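# Spread a stand-up pouch's lips using both grippers

## Task

Take hold of the stand-up pouch by its two lips, the loose strips that stick up above the zip-lock seal. Each gripper holds a different lip; one gripper must never pinch both sides together. Each lip must sit deep between its gripper's pads and above the seal. Where they are held, the lips' free edges must be pulled at least a thumb's width apart. At the finish the pouch stands upright with its base on the table, and its top has sunk by less than a thumb's width. Keep the lips held apart when you finish.

## Robot and tools

Robot: two 6-joint arms, left_arm and right_arm, each ending in a two-finger parallel gripper. Calibrated root positions in the scene frame are left_arm (0, +0.322, -0.004) m and right_arm (+0.008, -0.329, +0.002) m, both nearly unrotated. The left_arm sits on the +y side; that is not the same as the left side of an image.

Scene frame: the origin is at table-top height, midway between the arms and a little behind the table's near edge. +x points out over the table, +z points up, and distances are in metres. end_effector_position is the point between the finger pads, about 1 cm behind the fingertips, and it comes with end_effector_quat_wxyz. The fingers point along the gripper's +z axis and close along its y axis. Printed hand positions can be off, more so at long reach.

Joint order, in every row and every per-joint list: waist, shoulder, elbow, wrist pitch, wrist yaw, wrist roll. Stated ranges in radians: waist -2.618..3.054, shoulder 0..3.142, elbow 0..3.142, wrist pitch -1.571..1.571, wrist yaw -1.571..1.571, wrist roll -2.094..2.094. A real end stop can sit up to 0.059 rad to either side of these. A call is rejected if it asks for more than 0.059 rad beyond a range end and further out than the joint already is. A target past the real end is cut to that end, and the result then says "joint sent to its limit".

A row is always 14 plain numbers, even if only one arm should move. The first 7 are left_arm: six absolute joint angles in radians, then the opening. The next 7 are right_arm in the same order. Opening runs from -1 (closed) to +1 (fully open). To leave an arm or gripper unchanged, repeat its current "Joint targets" angles and its current tool command; a 0 in the opening slot is a real command to half-close.

execute_actions(actions, cameras): actions is a list of actions. Each action is a table of 1 to 15 rows, one row per 1/30 s control step. If a table has fewer than 15 rows, its last row is held for the remaining steps. The joint angles are absolute targets, not offsets. Each step is limited in how far it can lead the measured angle: waist 0.202, shoulder 0.258, elbow 0.238, wrist pitch 0.573, wrist yaw and roll 0.522 rad. Targets that would put a gripper more than 100 mm from where it now is are scaled back. So a distant target can take several actions, and you must resend it until it is reached. Sending an empty list just returns the current state and images.

move(target, speed, blend, opening_speed, blocking, cameras): target is either one 14-number row or up to 15 rows that differ only in their joint angles. All joints of both arms are interpolated together toward these absolute angles, so the hands travel on curves. There is no collision avoidance, either with objects or with the other arm. speed is in rad/s for the joint with the farthest to go: 0.01 to 2, default 0.5. Give one value, or one per target. blend, in rad, rounds the corners at intermediate targets. opening_speed is how fast the opening changes, in units of the -1..1 scale per second, at least 0.2; without it the new opening is sent at once. With blocking=false the call returns after about 0.5 s while the move keeps running. Until the move ends, execute_actions is refused, so use wait or stop first; a new move replaces the running one. The "move:" line reports how it ended: done, off_target (at rest but more than 0.035 rad from a target), moving, held or fault. It also flags limits=held and names each arm's worst joint error. Neither done nor off_target tells you whether the arm is touching something.

wait(seconds 0..10): lets time pass while each arm holds its last command; a running move carries on. stop(): brakes a running move to rest. zoom_image(camera, region=[x0,y0,x1,y1] in pixels, at most 504x504): gives a closer view of that camera's latest image. Cameras: cam_head_left, cam_head_right, cam_high, cam_low, cam_left_wrist, cam_right_wrist, each 896x504. read_manual only returns licence texts. finished_scene(scene) ends the given scene for good, so call it only once the grip is complete and stable.

Result lines: Joint positions and Joint velocities list each arm's six joints and then the gripper opening in metres (0.093 fully open, never below 0). Joint targets shows what the joints are being driven toward right now. Tool commands shows the current gripper commands. grip_measured is the gripper motor on the -1..1 scale. The pads meet at about -0.94, and each mm of object width adds about 0.0208. Readings can be up to 0.02 too open, and they do not prove that something is held. Sending a value further below the object's width reading squeezes harder, roughly 50-62 N per pad. To keep a hold, keep sending the same closing number. Joint torques include the arm's own weight, and joints 1-3 wrap around at ±28 N m. "joint command not followed" means a clearance check changed or held back targets. HELD marks steps that were held back. MOTOR HOT appears at 75 °C. At 90 °C an over-temperature fault folds that arm away for the rest of the scene. Holding loads, staying stretched out, or pushing against something heats the motors.

Things to avoid: dropping the pouch or letting it tip over, knocking anything off the table, fast impacts, hard presses, and any contact between the two arms. Watch out for the bar and plate behind the bases, which can stand up to 3 cm above the table. Also avoid long hard squeezes and stalls, since any arm stop costs time. Loose objects may occasionally get nudged by outside pushes. Time passes while you think, so faster and smoother work is better.

Each tool is called after "Emit:" by a JSON object that holds its "name" and its "arguments".

## Session

Emit:
{"name": "execute_actions", "arguments": {"actions": []}}

Scene clock: 0.00 s.
left_arm: end_effector_position=(+0.3569, +0.4257, +0.1095) grip_measured=+1.000 end_effector_quat_wxyz=(+0.271, -0.482, +0.833, -0.013) | right_arm: end_effector_position=(+0.4019, -0.0978, +0.3204) grip_measured=+1.000 end_effector_quat_wxyz=(+0.438, +0.031, +0.888, +0.133)
Joint names: [waist, shoulder, elbow, wrist pitch, wrist yaw, wrist roll]
Joint positions: left_arm=[0.176 1.512 1.042 -0.572 -0.165 -0.796 0.093] | right_arm=[0.632 1.635 1.715 -0.753 0.294 0.558 0.093]
Joint velocities: left_arm=[-0.002 -0.007 0.007 -0.022 -0.007 -0.051 0] | right_arm=[-0.007 0.002 0.002 -0.007 -0.037 -0.007 0]
Joint torques (N m): no reading
Heat: left arm: 32 °C; right arm: 30 °C.
Joint targets: left_arm=[0.174 1.507 1.050 -0.572 -0.162 -0.797] | right_arm=[0.631 1.632 1.721 -0.753 0.295 0.557]
Tool commands: left_gripper/opening=+1.0 right_gripper/opening=+1.0

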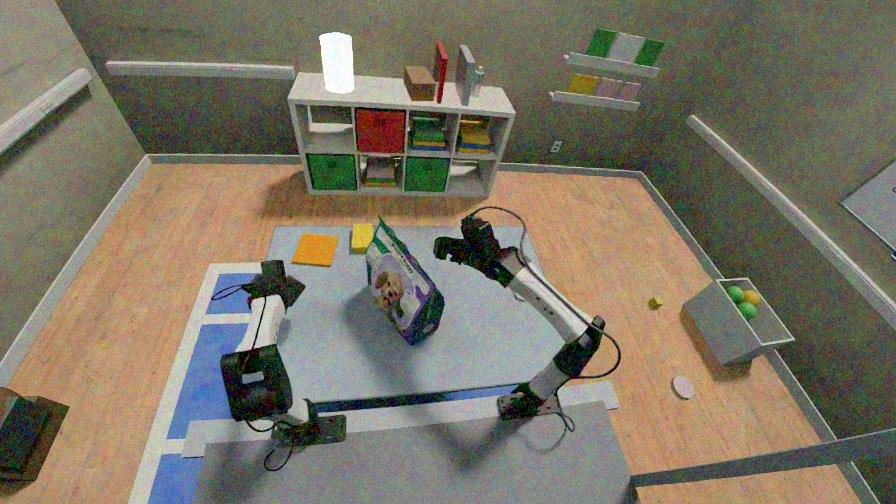

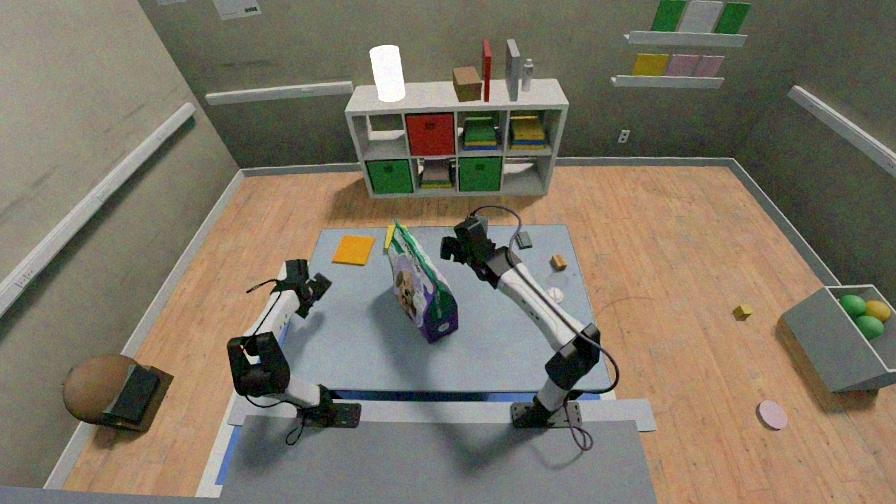

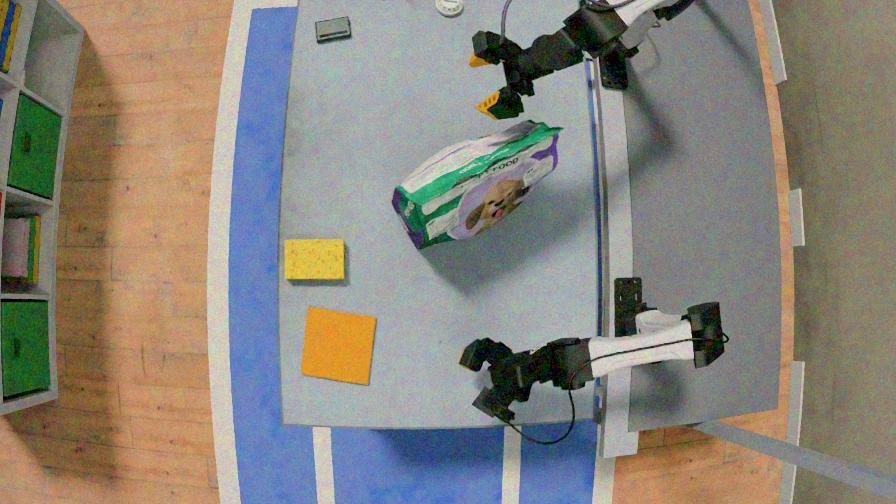

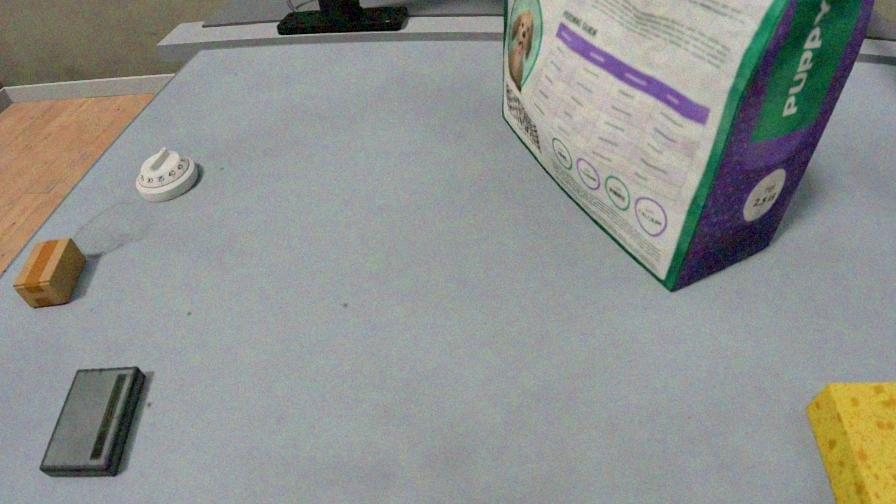

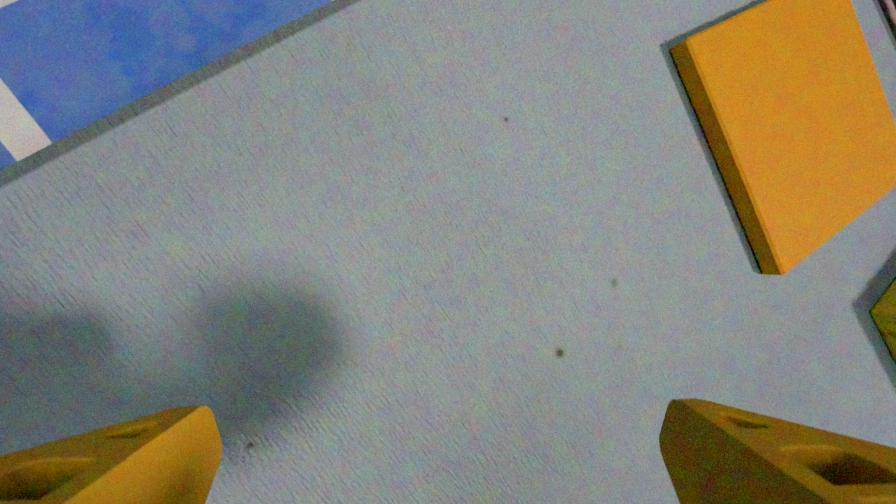

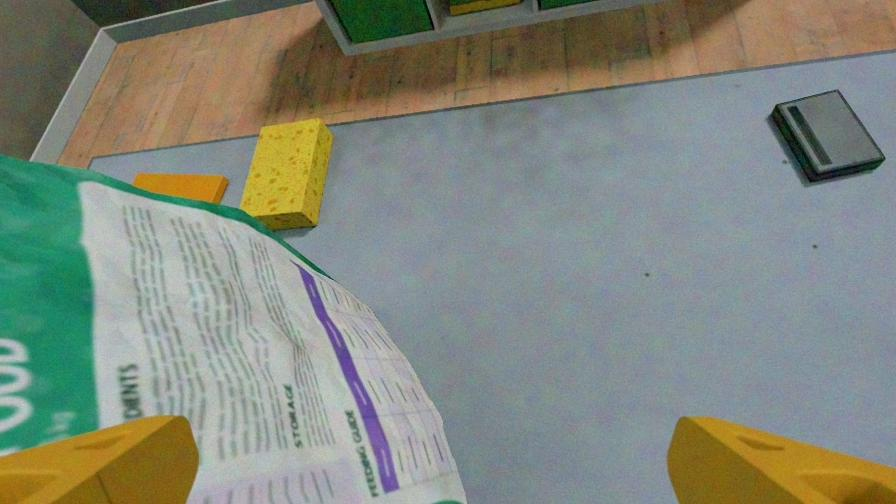

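Emit:
{"name": "zoom_image", "arguments": {"camera": "cam_high", "region": [370, 90, 590, 270]}}

Emit:
{"name": "zoom_image", "arguments": {"camera": "cam_head_right", "region": [360, 200, 480, 350]}}

Emit:
{"name": "zoom_image", "arguments": {"camera": "cam_head_left", "region": [340, 200, 460, 350]}}

Scaled by 2.291 from the camera's 896x504 image, which has a finer 1280x720 frame.

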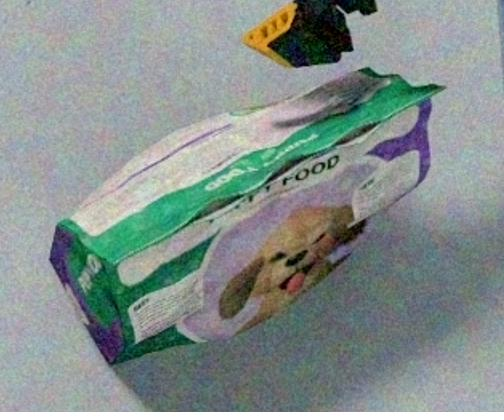

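Scaled by 3.360 from the camera's 896x504 image, which has a finer 1280x720 frame.

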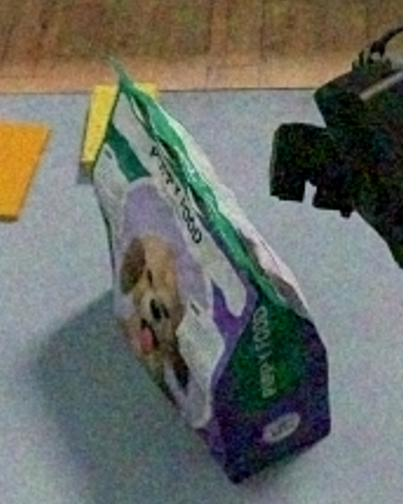

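Scaled by 3.360 from the camera's 896x504 image, which has a finer 1280x720 frame.

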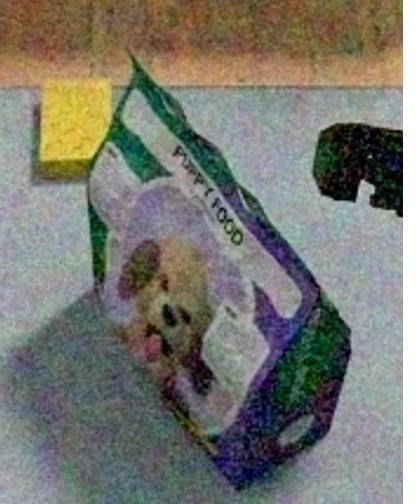

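Emit:
{"name": "move", "arguments": {"target": [[0.176,1.525,2.3,-1.5,0,0,1, 0.632,1.525,2.3,-1.5,0.1,0,1],[-0.41,1.525,2.3,-1.5,0,0,1, 0.9,1.525,2.3,-1.5,0.3,0,1]], "blend": 0.05, "speed": 0.8}}

Scene clock: 43.67 s.
left_arm: end_effector_position=(+0.2945, +0.2135, +0.4337) grip_measured=+1.000 end_effector_quat_wxyz=(+0.413, +0.165, +0.891, -0.088) | right_arm: end_effector_position=(+0.2371, -0.1114, +0.4396) grip_measured=+1.000 end_effector_quat_wxyz=(+0.430, -0.333, +0.838, +0.054)
Joint names: [waist, shoulder, elbow, wrist pitch, wrist yaw, wrist roll]
Joint positions: left_arm=[-0.404 1.515 2.286 -1.487 -0.003 -0.004 0.093] | right_arm=[0.895 1.527 2.285 -1.491 0.293 0.009 0.093]
Joint velocities: left_arm=[0.017 0.002 -0.012 0.007 -0.007 -0.081 0] | right_arm=[0.002 -0.002 0.017 -0.037 0.007 -0.051 0]
Joint torques (N m): left_arm=[0.27 -2.19 5.83 1.67 0.06 0.07] | right_arm=[0.2 -4.12 5.03 2.04 0.2 -0.21]
Heat: left arm: 37 °C; right arm: 36 °C.
Joint targets: left_arm=[-0.410 1.525 2.300 -1.500 0.000 0.000] | right_arm=[0.900 1.525 2.300 -1.500 0.300 0.000]
move: done
camera_calibration:
cam_left_wrist: T_world_to_cam=[[-0.389343, -0.92031, 0.0379743, 0.291763], [-0.843644, 0.339755, -0.415729, 0.395212], [0.369698, -0.193898, -0.908695, 0.409588], [0, 0, 0, 1]] pos_world=[0.295591, 0.213655, 0.525412]
cam_right_wrist: T_world_to_cam=[[0.596424, -0.77059, 0.224657, -0.328428], [-0.662171, -0.630551, -0.40489, 0.303828], [0.453662, 0.0927246, -0.886337, 0.375829], [0, 0, 0, 1]] pos_world=[0.226569, -0.0963534, 0.529912]

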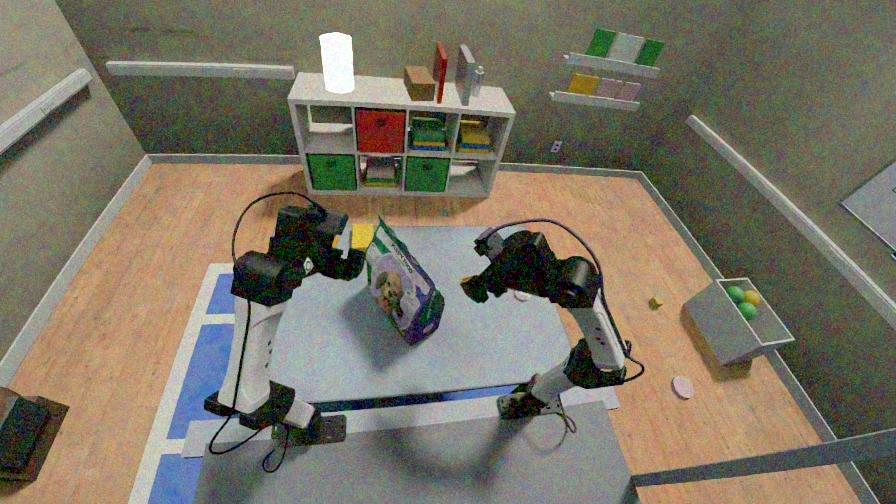

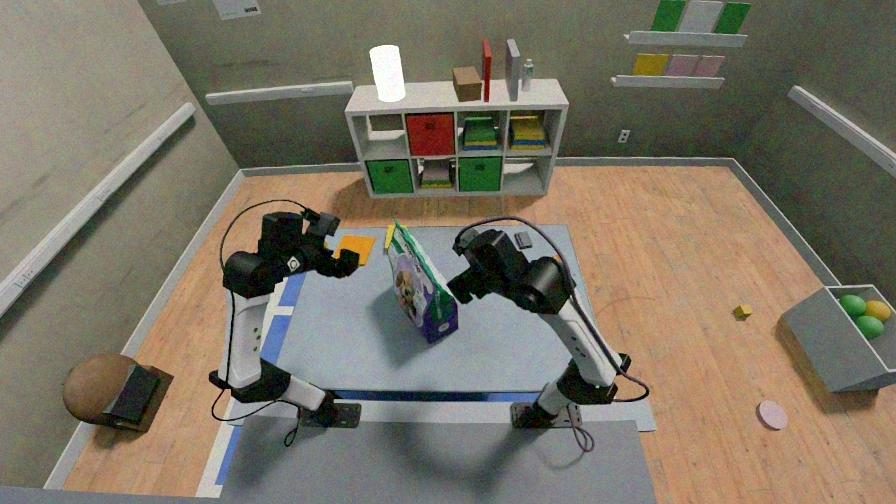

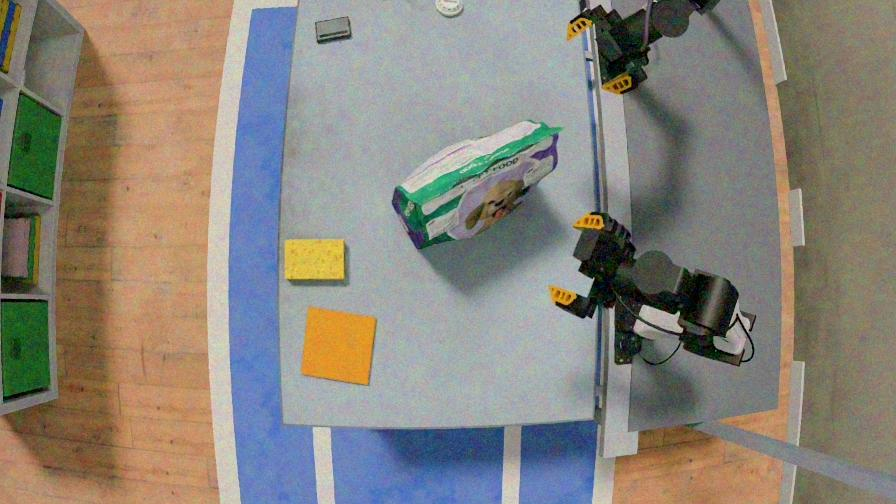

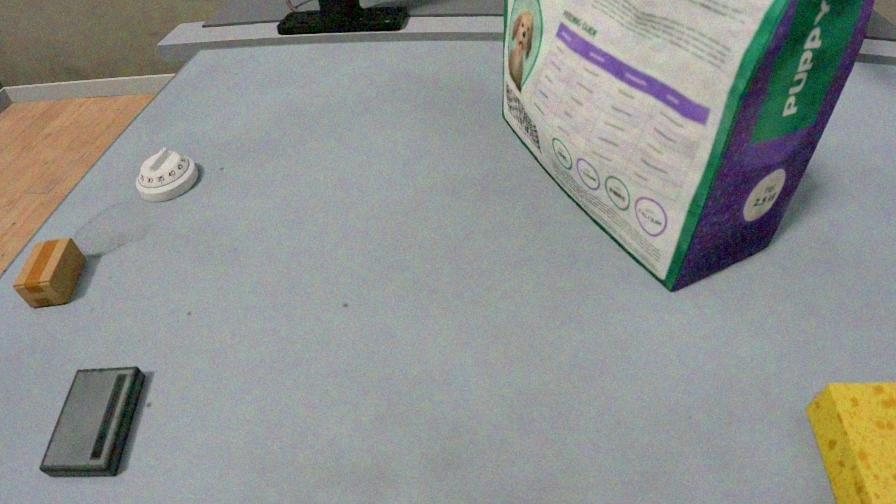

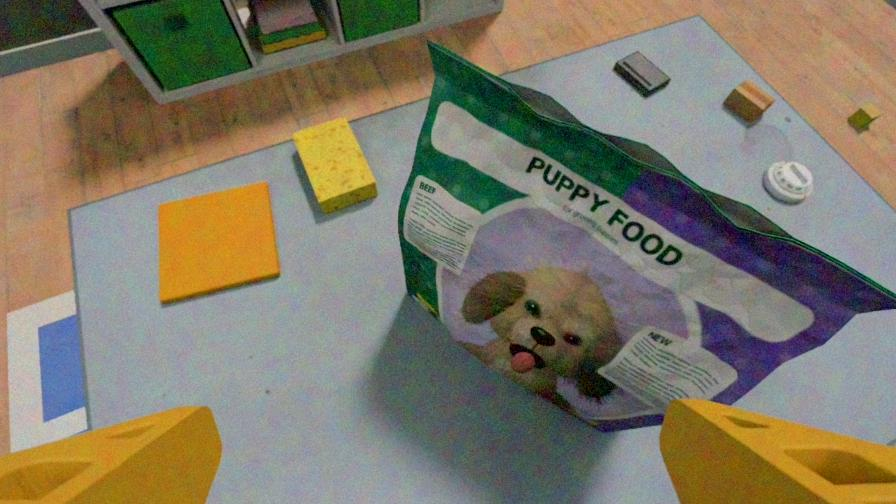

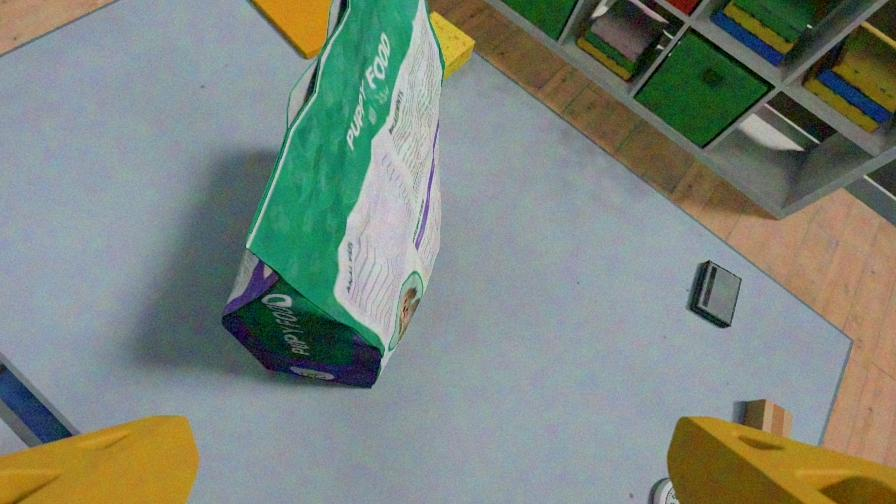

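Emit:
{"name": "zoom_image", "arguments": {"camera": "cam_left_wrist", "region": [400, 20, 896, 300]}}

Emit:
{"name": "zoom_image", "arguments": {"camera": "cam_right_wrist", "region": [200, 0, 480, 280]}}

Scaled by 1.016 from the camera's 896x504 image, which has a finer 1280x720 frame.

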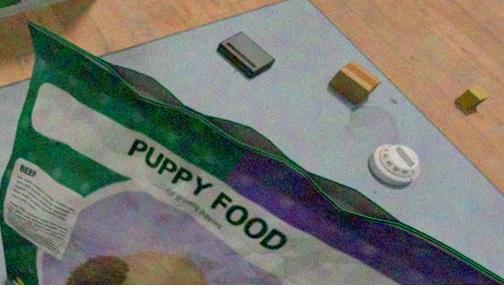

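Scaled by 1.800 from the camera's 896x504 image, which has a finer 1280x720 frame.

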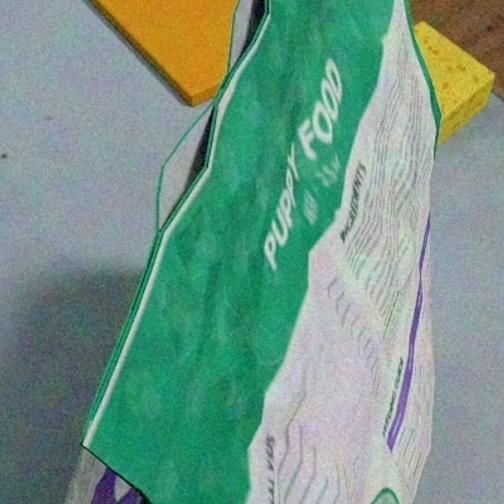

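Emit:
{"name": "move", "arguments": {"target": [-0.41,1.525,2.3,-1.5,0,0,1, 0.939,1.902,2.503,-1.443,0.278,0.28,-0.42], "cameras": ["cam_high","cam_left_wrist","cam_right_wrist"]}}

Emit:
{"name": "zoom_image", "arguments": {"camera": "cam_right_wrist", "region": [150, 0, 650, 500]}}

Emit:
{"name": "zoom_image", "arguments": {"camera": "cam_left_wrist", "region": [450, 20, 896, 350]}}

Scene clock: 86.67 s.
left_arm: end_effector_position=(+0.2942, +0.2136, +0.4333) grip_measured=+1.000 end_effector_quat_wxyz=(+0.412, +0.165, +0.892, -0.088) | right_arm: end_effector_position=(+0.2928, -0.0131, +0.3773) grip_measured=-0.418 end_effector_quat_wxyz=(+0.365, -0.258, +0.891, +0.083)
Joint names: [waist, shoulder, elbow, wrist pitch, wrist yaw, wrist roll]
Joint positions: left_arm=[-0.404 1.515 2.286 -1.489 -0.003 -0.004 0.093] | right_arm=[0.935 1.899 2.483 -1.453 0.282 0.269 0.025]
Joint velocities: left_arm=[-0.017 -0.012 -0.022 -0.022 -0.022 -0.066 0] | right_arm=[-0.012 0.012 0.002 -0.022 -0.081 -0.051 0]
Joint torques (N m): left_arm=[0.16 -2.24 5.96 1.72 0.05 0.02] | right_arm=[0.34 -7.54 6.42 2.03 0.1 0.08]
Heat: left arm: 39 °C; right arm: 34 °C.
Joint targets: left_arm=[-0.410 1.525 2.300 -1.500 0.000 0.000] | right_arm=[0.939 1.902 2.503 -1.443 0.278 0.280]
move: done
camera_calibration:
cam_left_wrist: T_world_to_cam=[[-0.389309, -0.920323, 0.0380103, 0.291741], [-0.844366, 0.34008, -0.413994, 0.394186], [0.368081, -0.193266, -0.909486, 0.410073], [0, 0, 0, 1]] pos_world=[0.295474, 0.213695, 0.525057]
cam_right_wrist: T_world_to_cam=[[0.518248, -0.852322, 0.070475, -0.191841], [-0.801536, -0.512796, -0.307539, 0.383062], [0.298262, 0.102893, -0.948922, 0.35548], [0, 0, 0, 1]] pos_world=[0.300433, -0.00365412, 0.468649]
Images, in order (width x height): cam_high 896x504, cam_left_wrist 896x504, cam_right_wrist 896x504.

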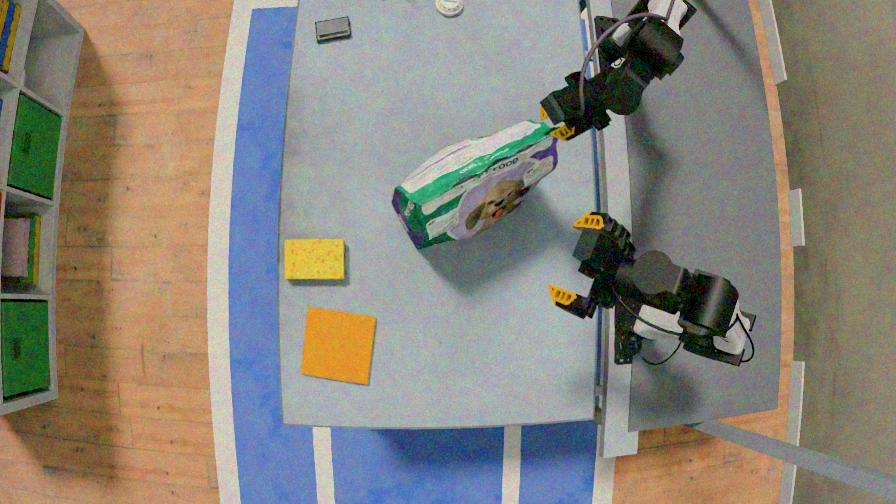

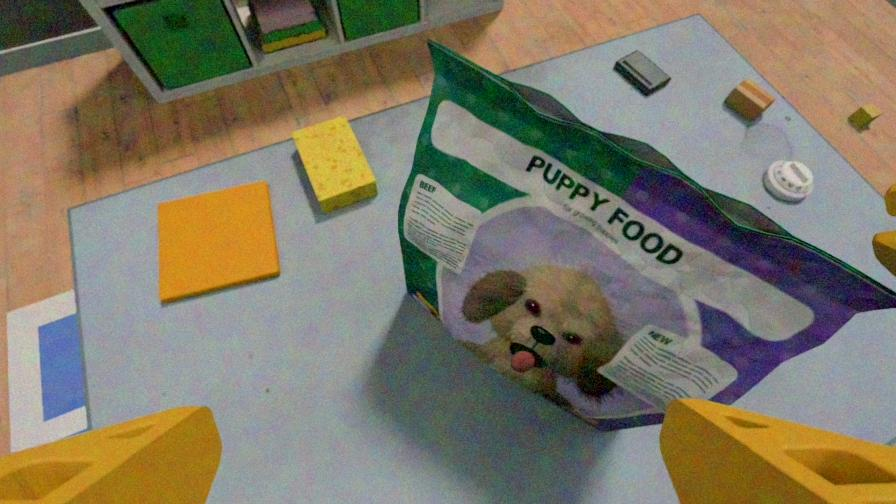

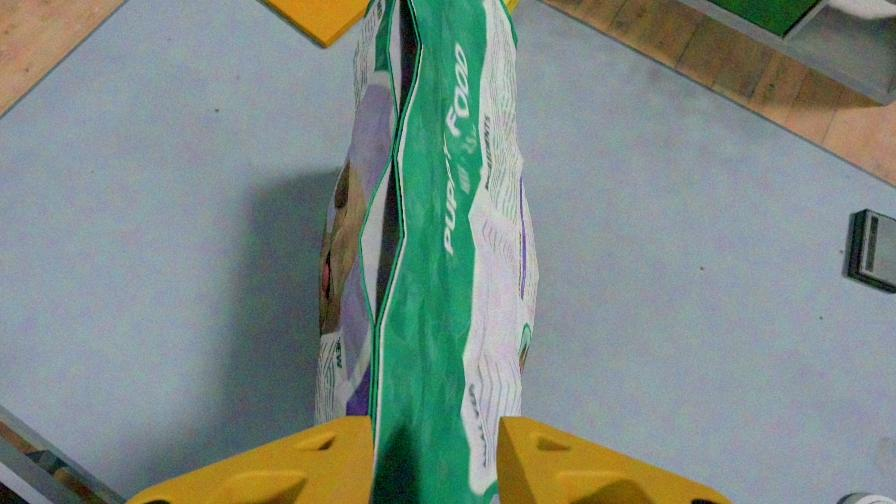

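Scaled by 1.008 from the camera's 896x504 image, which has a finer 1280x720 frame.

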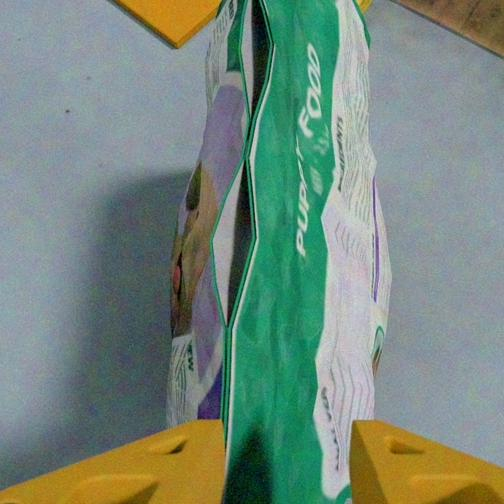

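Scaled by 1.130 from the camera's 896x504 image, which has a finer 1280x720 frame.

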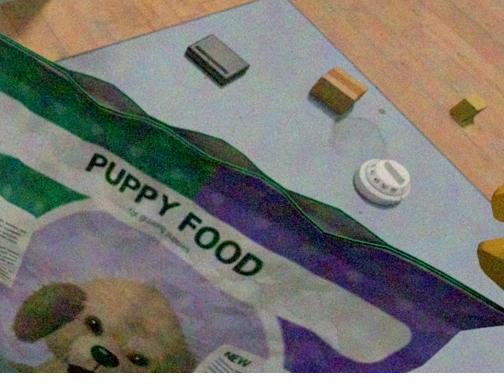

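Emit:
{"name": "move", "arguments": {"target": [-0.41,1.525,2.3,-1.5,0,0,1, 0.92,1.905,2.364,-1.274,0.262,0.28,-0.607], "cameras": ["cam_high","cam_left_wrist","cam_right_wrist"]}}

Emit:
{"name": "zoom_image", "arguments": {"camera": "cam_right_wrist", "region": [250, 150, 650, 500]}}

Emit:
{"name": "zoom_image", "arguments": {"camera": "cam_left_wrist", "region": [600, 100, 896, 350]}}

Scene clock: 97.40 s.
left_arm: end_effector_position=(+0.2941, +0.2136, +0.4332) grip_measured=+1.000 end_effector_quat_wxyz=(+0.412, +0.165, +0.892, -0.088) | right_arm: end_effector_position=(+0.3117, +0.0100, +0.3675) grip_measured=-0.605 end_effector_quat_wxyz=(+0.384, -0.250, +0.883, +0.105)
Joint names: [waist, shoulder, elbow, wrist pitch, wrist yaw, wrist roll]
Joint positions: left_arm=[-0.404 1.515 2.286 -1.49 -0.003 -0.004 0.093] | right_arm=[0.927 1.899 2.375 -1.284 0.267 0.27 0.016]
Joint velocities: left_arm=[0.007 -0.002 0.007 -0.007 0.037 -0.037 0] | right_arm=[-0.022 -0.002 -0.002 0.066 0.007 -0.066 0]
Joint torques (N m): left_arm=[0.18 -2.13 6.04 1.7 0.06 0.08] | right_arm=[-0.51 -7.88 4.31 2.1 0.1 0.02]
Heat: left arm: 40 °C; right arm: 36 °C.
Joint targets: left_arm=[-0.410 1.525 2.300 -1.500 0.000 0.000] | right_arm=[0.920 1.905 2.364 -1.274 0.262 0.280]
move: done
camera_calibration:
cam_left_wrist: T_world_to_cam=[[-0.389302, -0.920325, 0.0380174, 0.291737], [-0.84451, 0.340145, -0.413647, 0.39398], [0.367758, -0.19314, -0.909643, 0.410169], [0, 0, 0, 1]] pos_world=[0.295451, 0.213703, 0.524985]
cam_right_wrist: T_world_to_cam=[[0.518529, -0.854287, 0.0363619, -0.168859], [-0.791536, -0.495657, -0.357484, 0.422068], [0.323417, 0.156584, -0.933211, 0.323993], [0, 0, 0, 1]] pos_world=[0.316856, 0.0142152, 0.459376]
Images, in order (width x height): cam_high 896x504, cam_left_wrist 896x504, cam_right_wrist 896x504.

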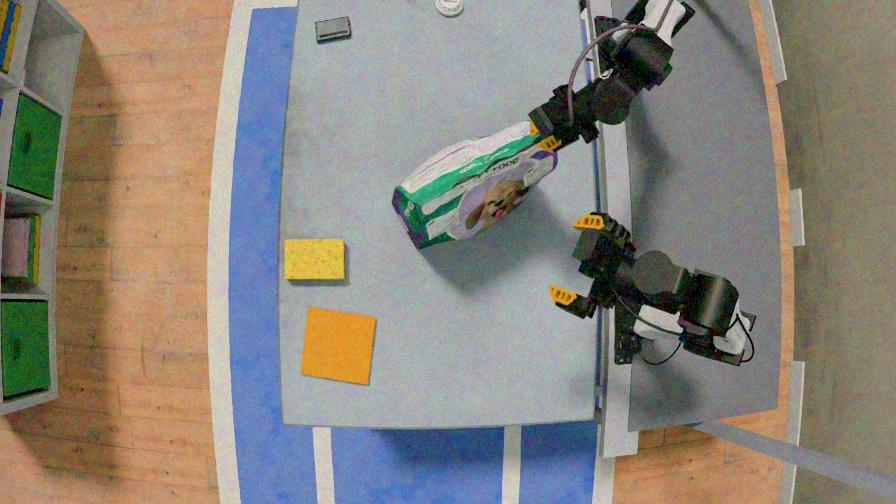

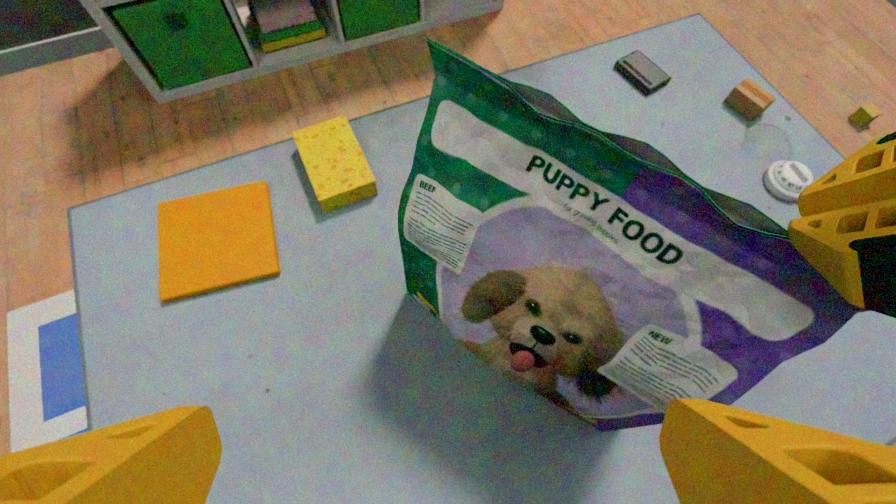

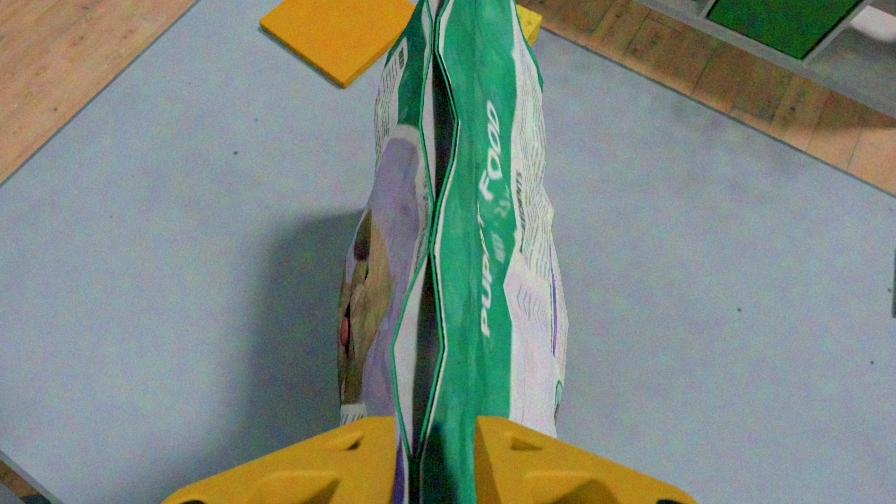

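Scaled by 1.260 from the camera's 896x504 image, which has a finer 1280x720 frame.

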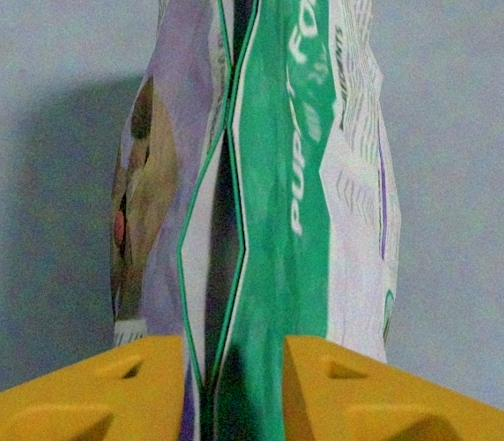

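Scaled by 1.703 from the camera's 896x504 image, which has a finer 1280x720 frame.

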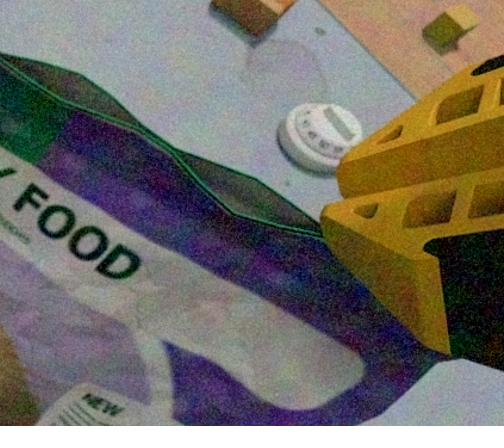

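Emit:
{"name": "move", "arguments": {"target": [-0.41,1.525,2.3,-1.5,0,0,1, 0.903,1.921,2.322,-1.228,0.258,0.28,-0.607], "cameras": ["cam_left_wrist","cam_right_wrist"], "speed": 0.2}}

Emit:
{"name": "zoom_image", "arguments": {"camera": "cam_right_wrist", "region": [300, 250, 600, 500]}}

Emit:
{"name": "zoom_image", "arguments": {"camera": "cam_left_wrist", "region": [600, 100, 896, 350]}}

Scene clock: 111.77 s.
left_arm: end_effector_position=(+0.2941, +0.2136, +0.4332) grip_measured=+1.000 end_effector_quat_wxyz=(+0.412, +0.165, +0.892, -0.088) | right_arm: end_effector_position=(+0.3223, +0.0129, +0.3571) grip_measured=-0.605 end_effector_quat_wxyz=(+0.382, -0.244, +0.885, +0.103)
Joint names: [waist, shoulder, elbow, wrist pitch, wrist yaw, wrist roll]
Joint positions: left_arm=[-0.404 1.515 2.286 -1.49 -0.003 -0.004 0.093] | right_arm=[0.911 1.907 2.335 -1.239 0.261 0.27 0.016]
Joint velocities: left_arm=[0.012 0.007 -0.012 0.007 0.007 -0.066 0] | right_arm=[-0.012 -0.027 -0.007 0.037 -0.022 -0.007 -0.002]
Joint torques (N m): left_arm=[0.25 -2.26 5.86 1.72 0.08 0.06] | right_arm=[-0.58 -7.41 4.3 2.08 0.11 0.04]
Heat: left arm: 40 °C; right arm: 37 °C.
Joint targets: left_arm=[-0.410 1.525 2.300 -1.500 0.000 0.000] | right_arm=[0.903 1.921 2.322 -1.228 0.258 0.280]
move: done
camera_calibration:
cam_left_wrist: T_world_to_cam=[[-0.389302, -0.920325, 0.0380174, 0.291737], [-0.84451, 0.340145, -0.413647, 0.39398], [0.367758, -0.19314, -0.909643, 0.410169], [0, 0, 0, 1]] pos_world=[0.295451, 0.213703, 0.524985]
cam_right_wrist: T_world_to_cam=[[0.508376, -0.860487, 0.0334063, -0.167075], [-0.799298, -0.48595, -0.35352, 0.429117], [0.320433, 0.153019, -0.93483, 0.311946], [0, 0, 0, 1]] pos_world=[0.327972, 0.0170296, 0.4489]
Images, in order (width x height): cam_left_wrist 896x504, cam_right_wrist 896x504.

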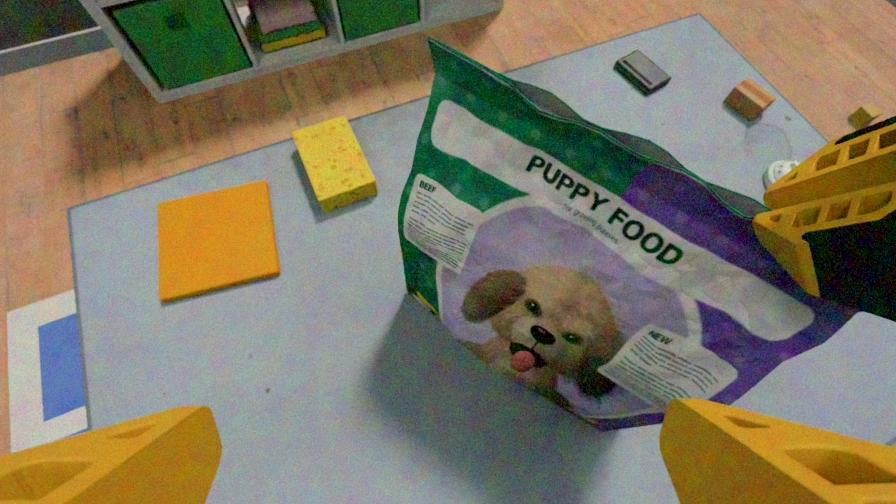

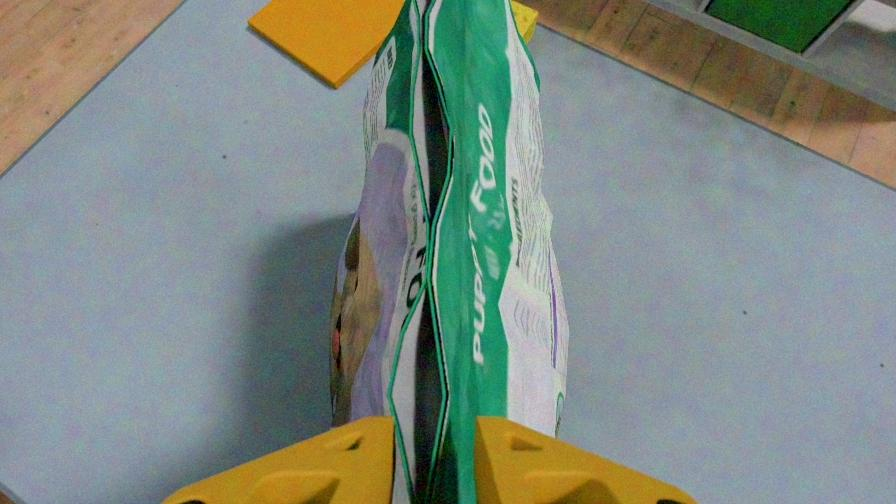

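Scaled by 1.680 from the camera's 896x504 image, which has a finer 1280x720 frame.

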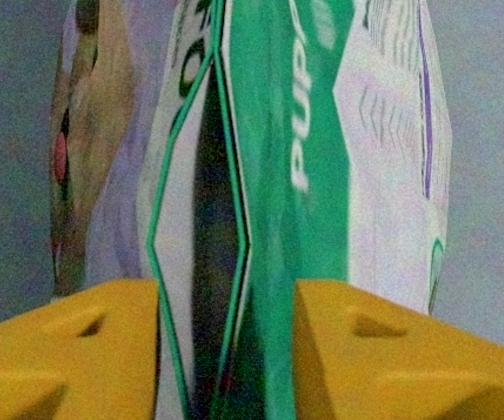

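Scaled by 1.703 from the camera's 896x504 image, which has a finer 1280x720 frame.

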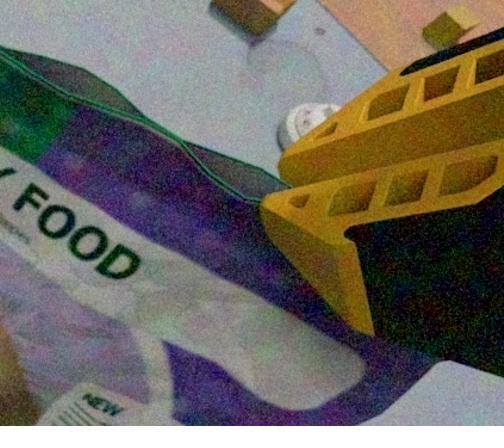

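Emit:
{"name": "move", "arguments": {"target": [-0.41,1.525,2.3,-1.5,0,0,1, 0.873,1.940,2.343,-1.229,0.238,0.27,-0.607], "cameras": ["cam_left_wrist","cam_right_wrist"], "speed": 0.2}}

Emit:
{"name": "zoom_image", "arguments": {"camera": "cam_right_wrist", "region": [300, 250, 600, 500]}}

Emit:
{"name": "zoom_image", "arguments": {"camera": "cam_left_wrist", "region": [600, 100, 896, 350]}}

Scene clock: 129.67 s.
left_arm: end_effector_position=(+0.2941, +0.2136, +0.4332) grip_measured=+1.000 end_effector_quat_wxyz=(+0.412, +0.165, +0.892, -0.088) | right_arm: end_effector_position=(+0.3338, +0.0090, +0.3485) grip_measured=-0.605 end_effector_quat_wxyz=(+0.373, -0.236, +0.892, +0.101)
Joint names: [waist, shoulder, elbow, wrist pitch, wrist yaw, wrist roll]
Joint positions: left_arm=[-0.404 1.515 2.286 -1.49 -0.003 -0.004 0.093] | right_arm=[0.88 1.926 2.335 -1.237 0.241 0.27 0.016]
Joint velocities: left_arm=[-0.007 -0.002 -0.007 -0.037 -0.022 -0.007 0] | right_arm=[0.022 0.012 0.017 0.007 0.037 0.037 0]
Joint torques (N m): left_arm=[0.16 -2.17 5.9 1.75 0.07 0.07] | right_arm=[-0.49 -7.47 6.12 2.08 0.06 -0.09]
Heat: left arm: 41 °C; right arm: 37 °C.
Joint targets: left_arm=[-0.410 1.525 2.300 -1.500 0.000 0.000] | right_arm=[0.873 1.940 2.343 -1.229 0.238 0.270]
move: done
camera_calibration:
cam_left_wrist: T_world_to_cam=[[-0.389302, -0.920325, 0.0380174, 0.291737], [-0.84451, 0.340145, -0.413647, 0.39398], [0.367758, -0.19314, -0.909643, 0.410169], [0, 0, 0, 1]] pos_world=[0.295451, 0.213703, 0.524985]
cam_right_wrist: T_world_to_cam=[[0.494008, -0.869084, 0.0254637, -0.168337], [-0.815063, -0.4731, -0.334438, 0.431967], [0.302701, 0.14446, -0.942074, 0.309349], [0, 0, 0, 1]] pos_world=[0.3416, 0.0133758, 0.440182]
Images, in order (width x height): cam_left_wrist 896x504, cam_right_wrist 896x504.

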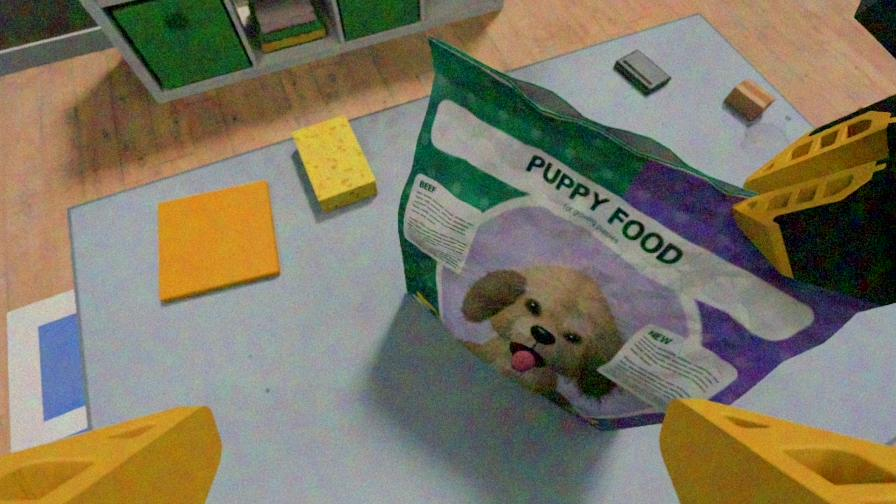

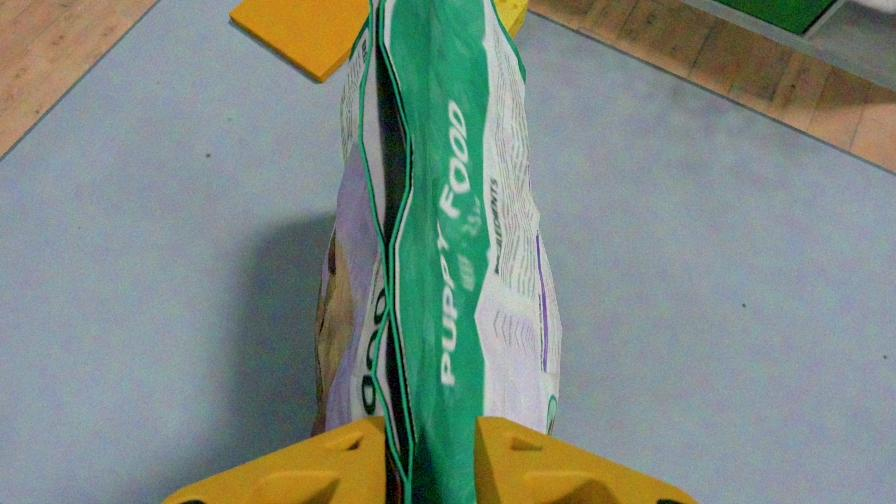

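Scaled by 1.680 from the camera's 896x504 image, which has a finer 1280x720 frame.

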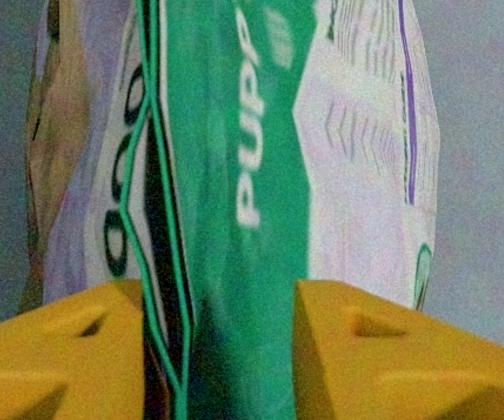

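Scaled by 1.703 from the camera's 896x504 image, which has a finer 1280x720 frame.

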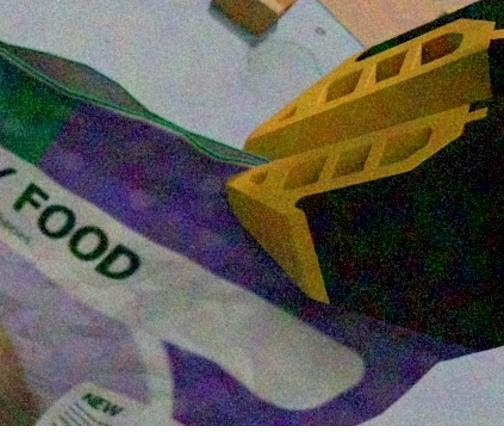

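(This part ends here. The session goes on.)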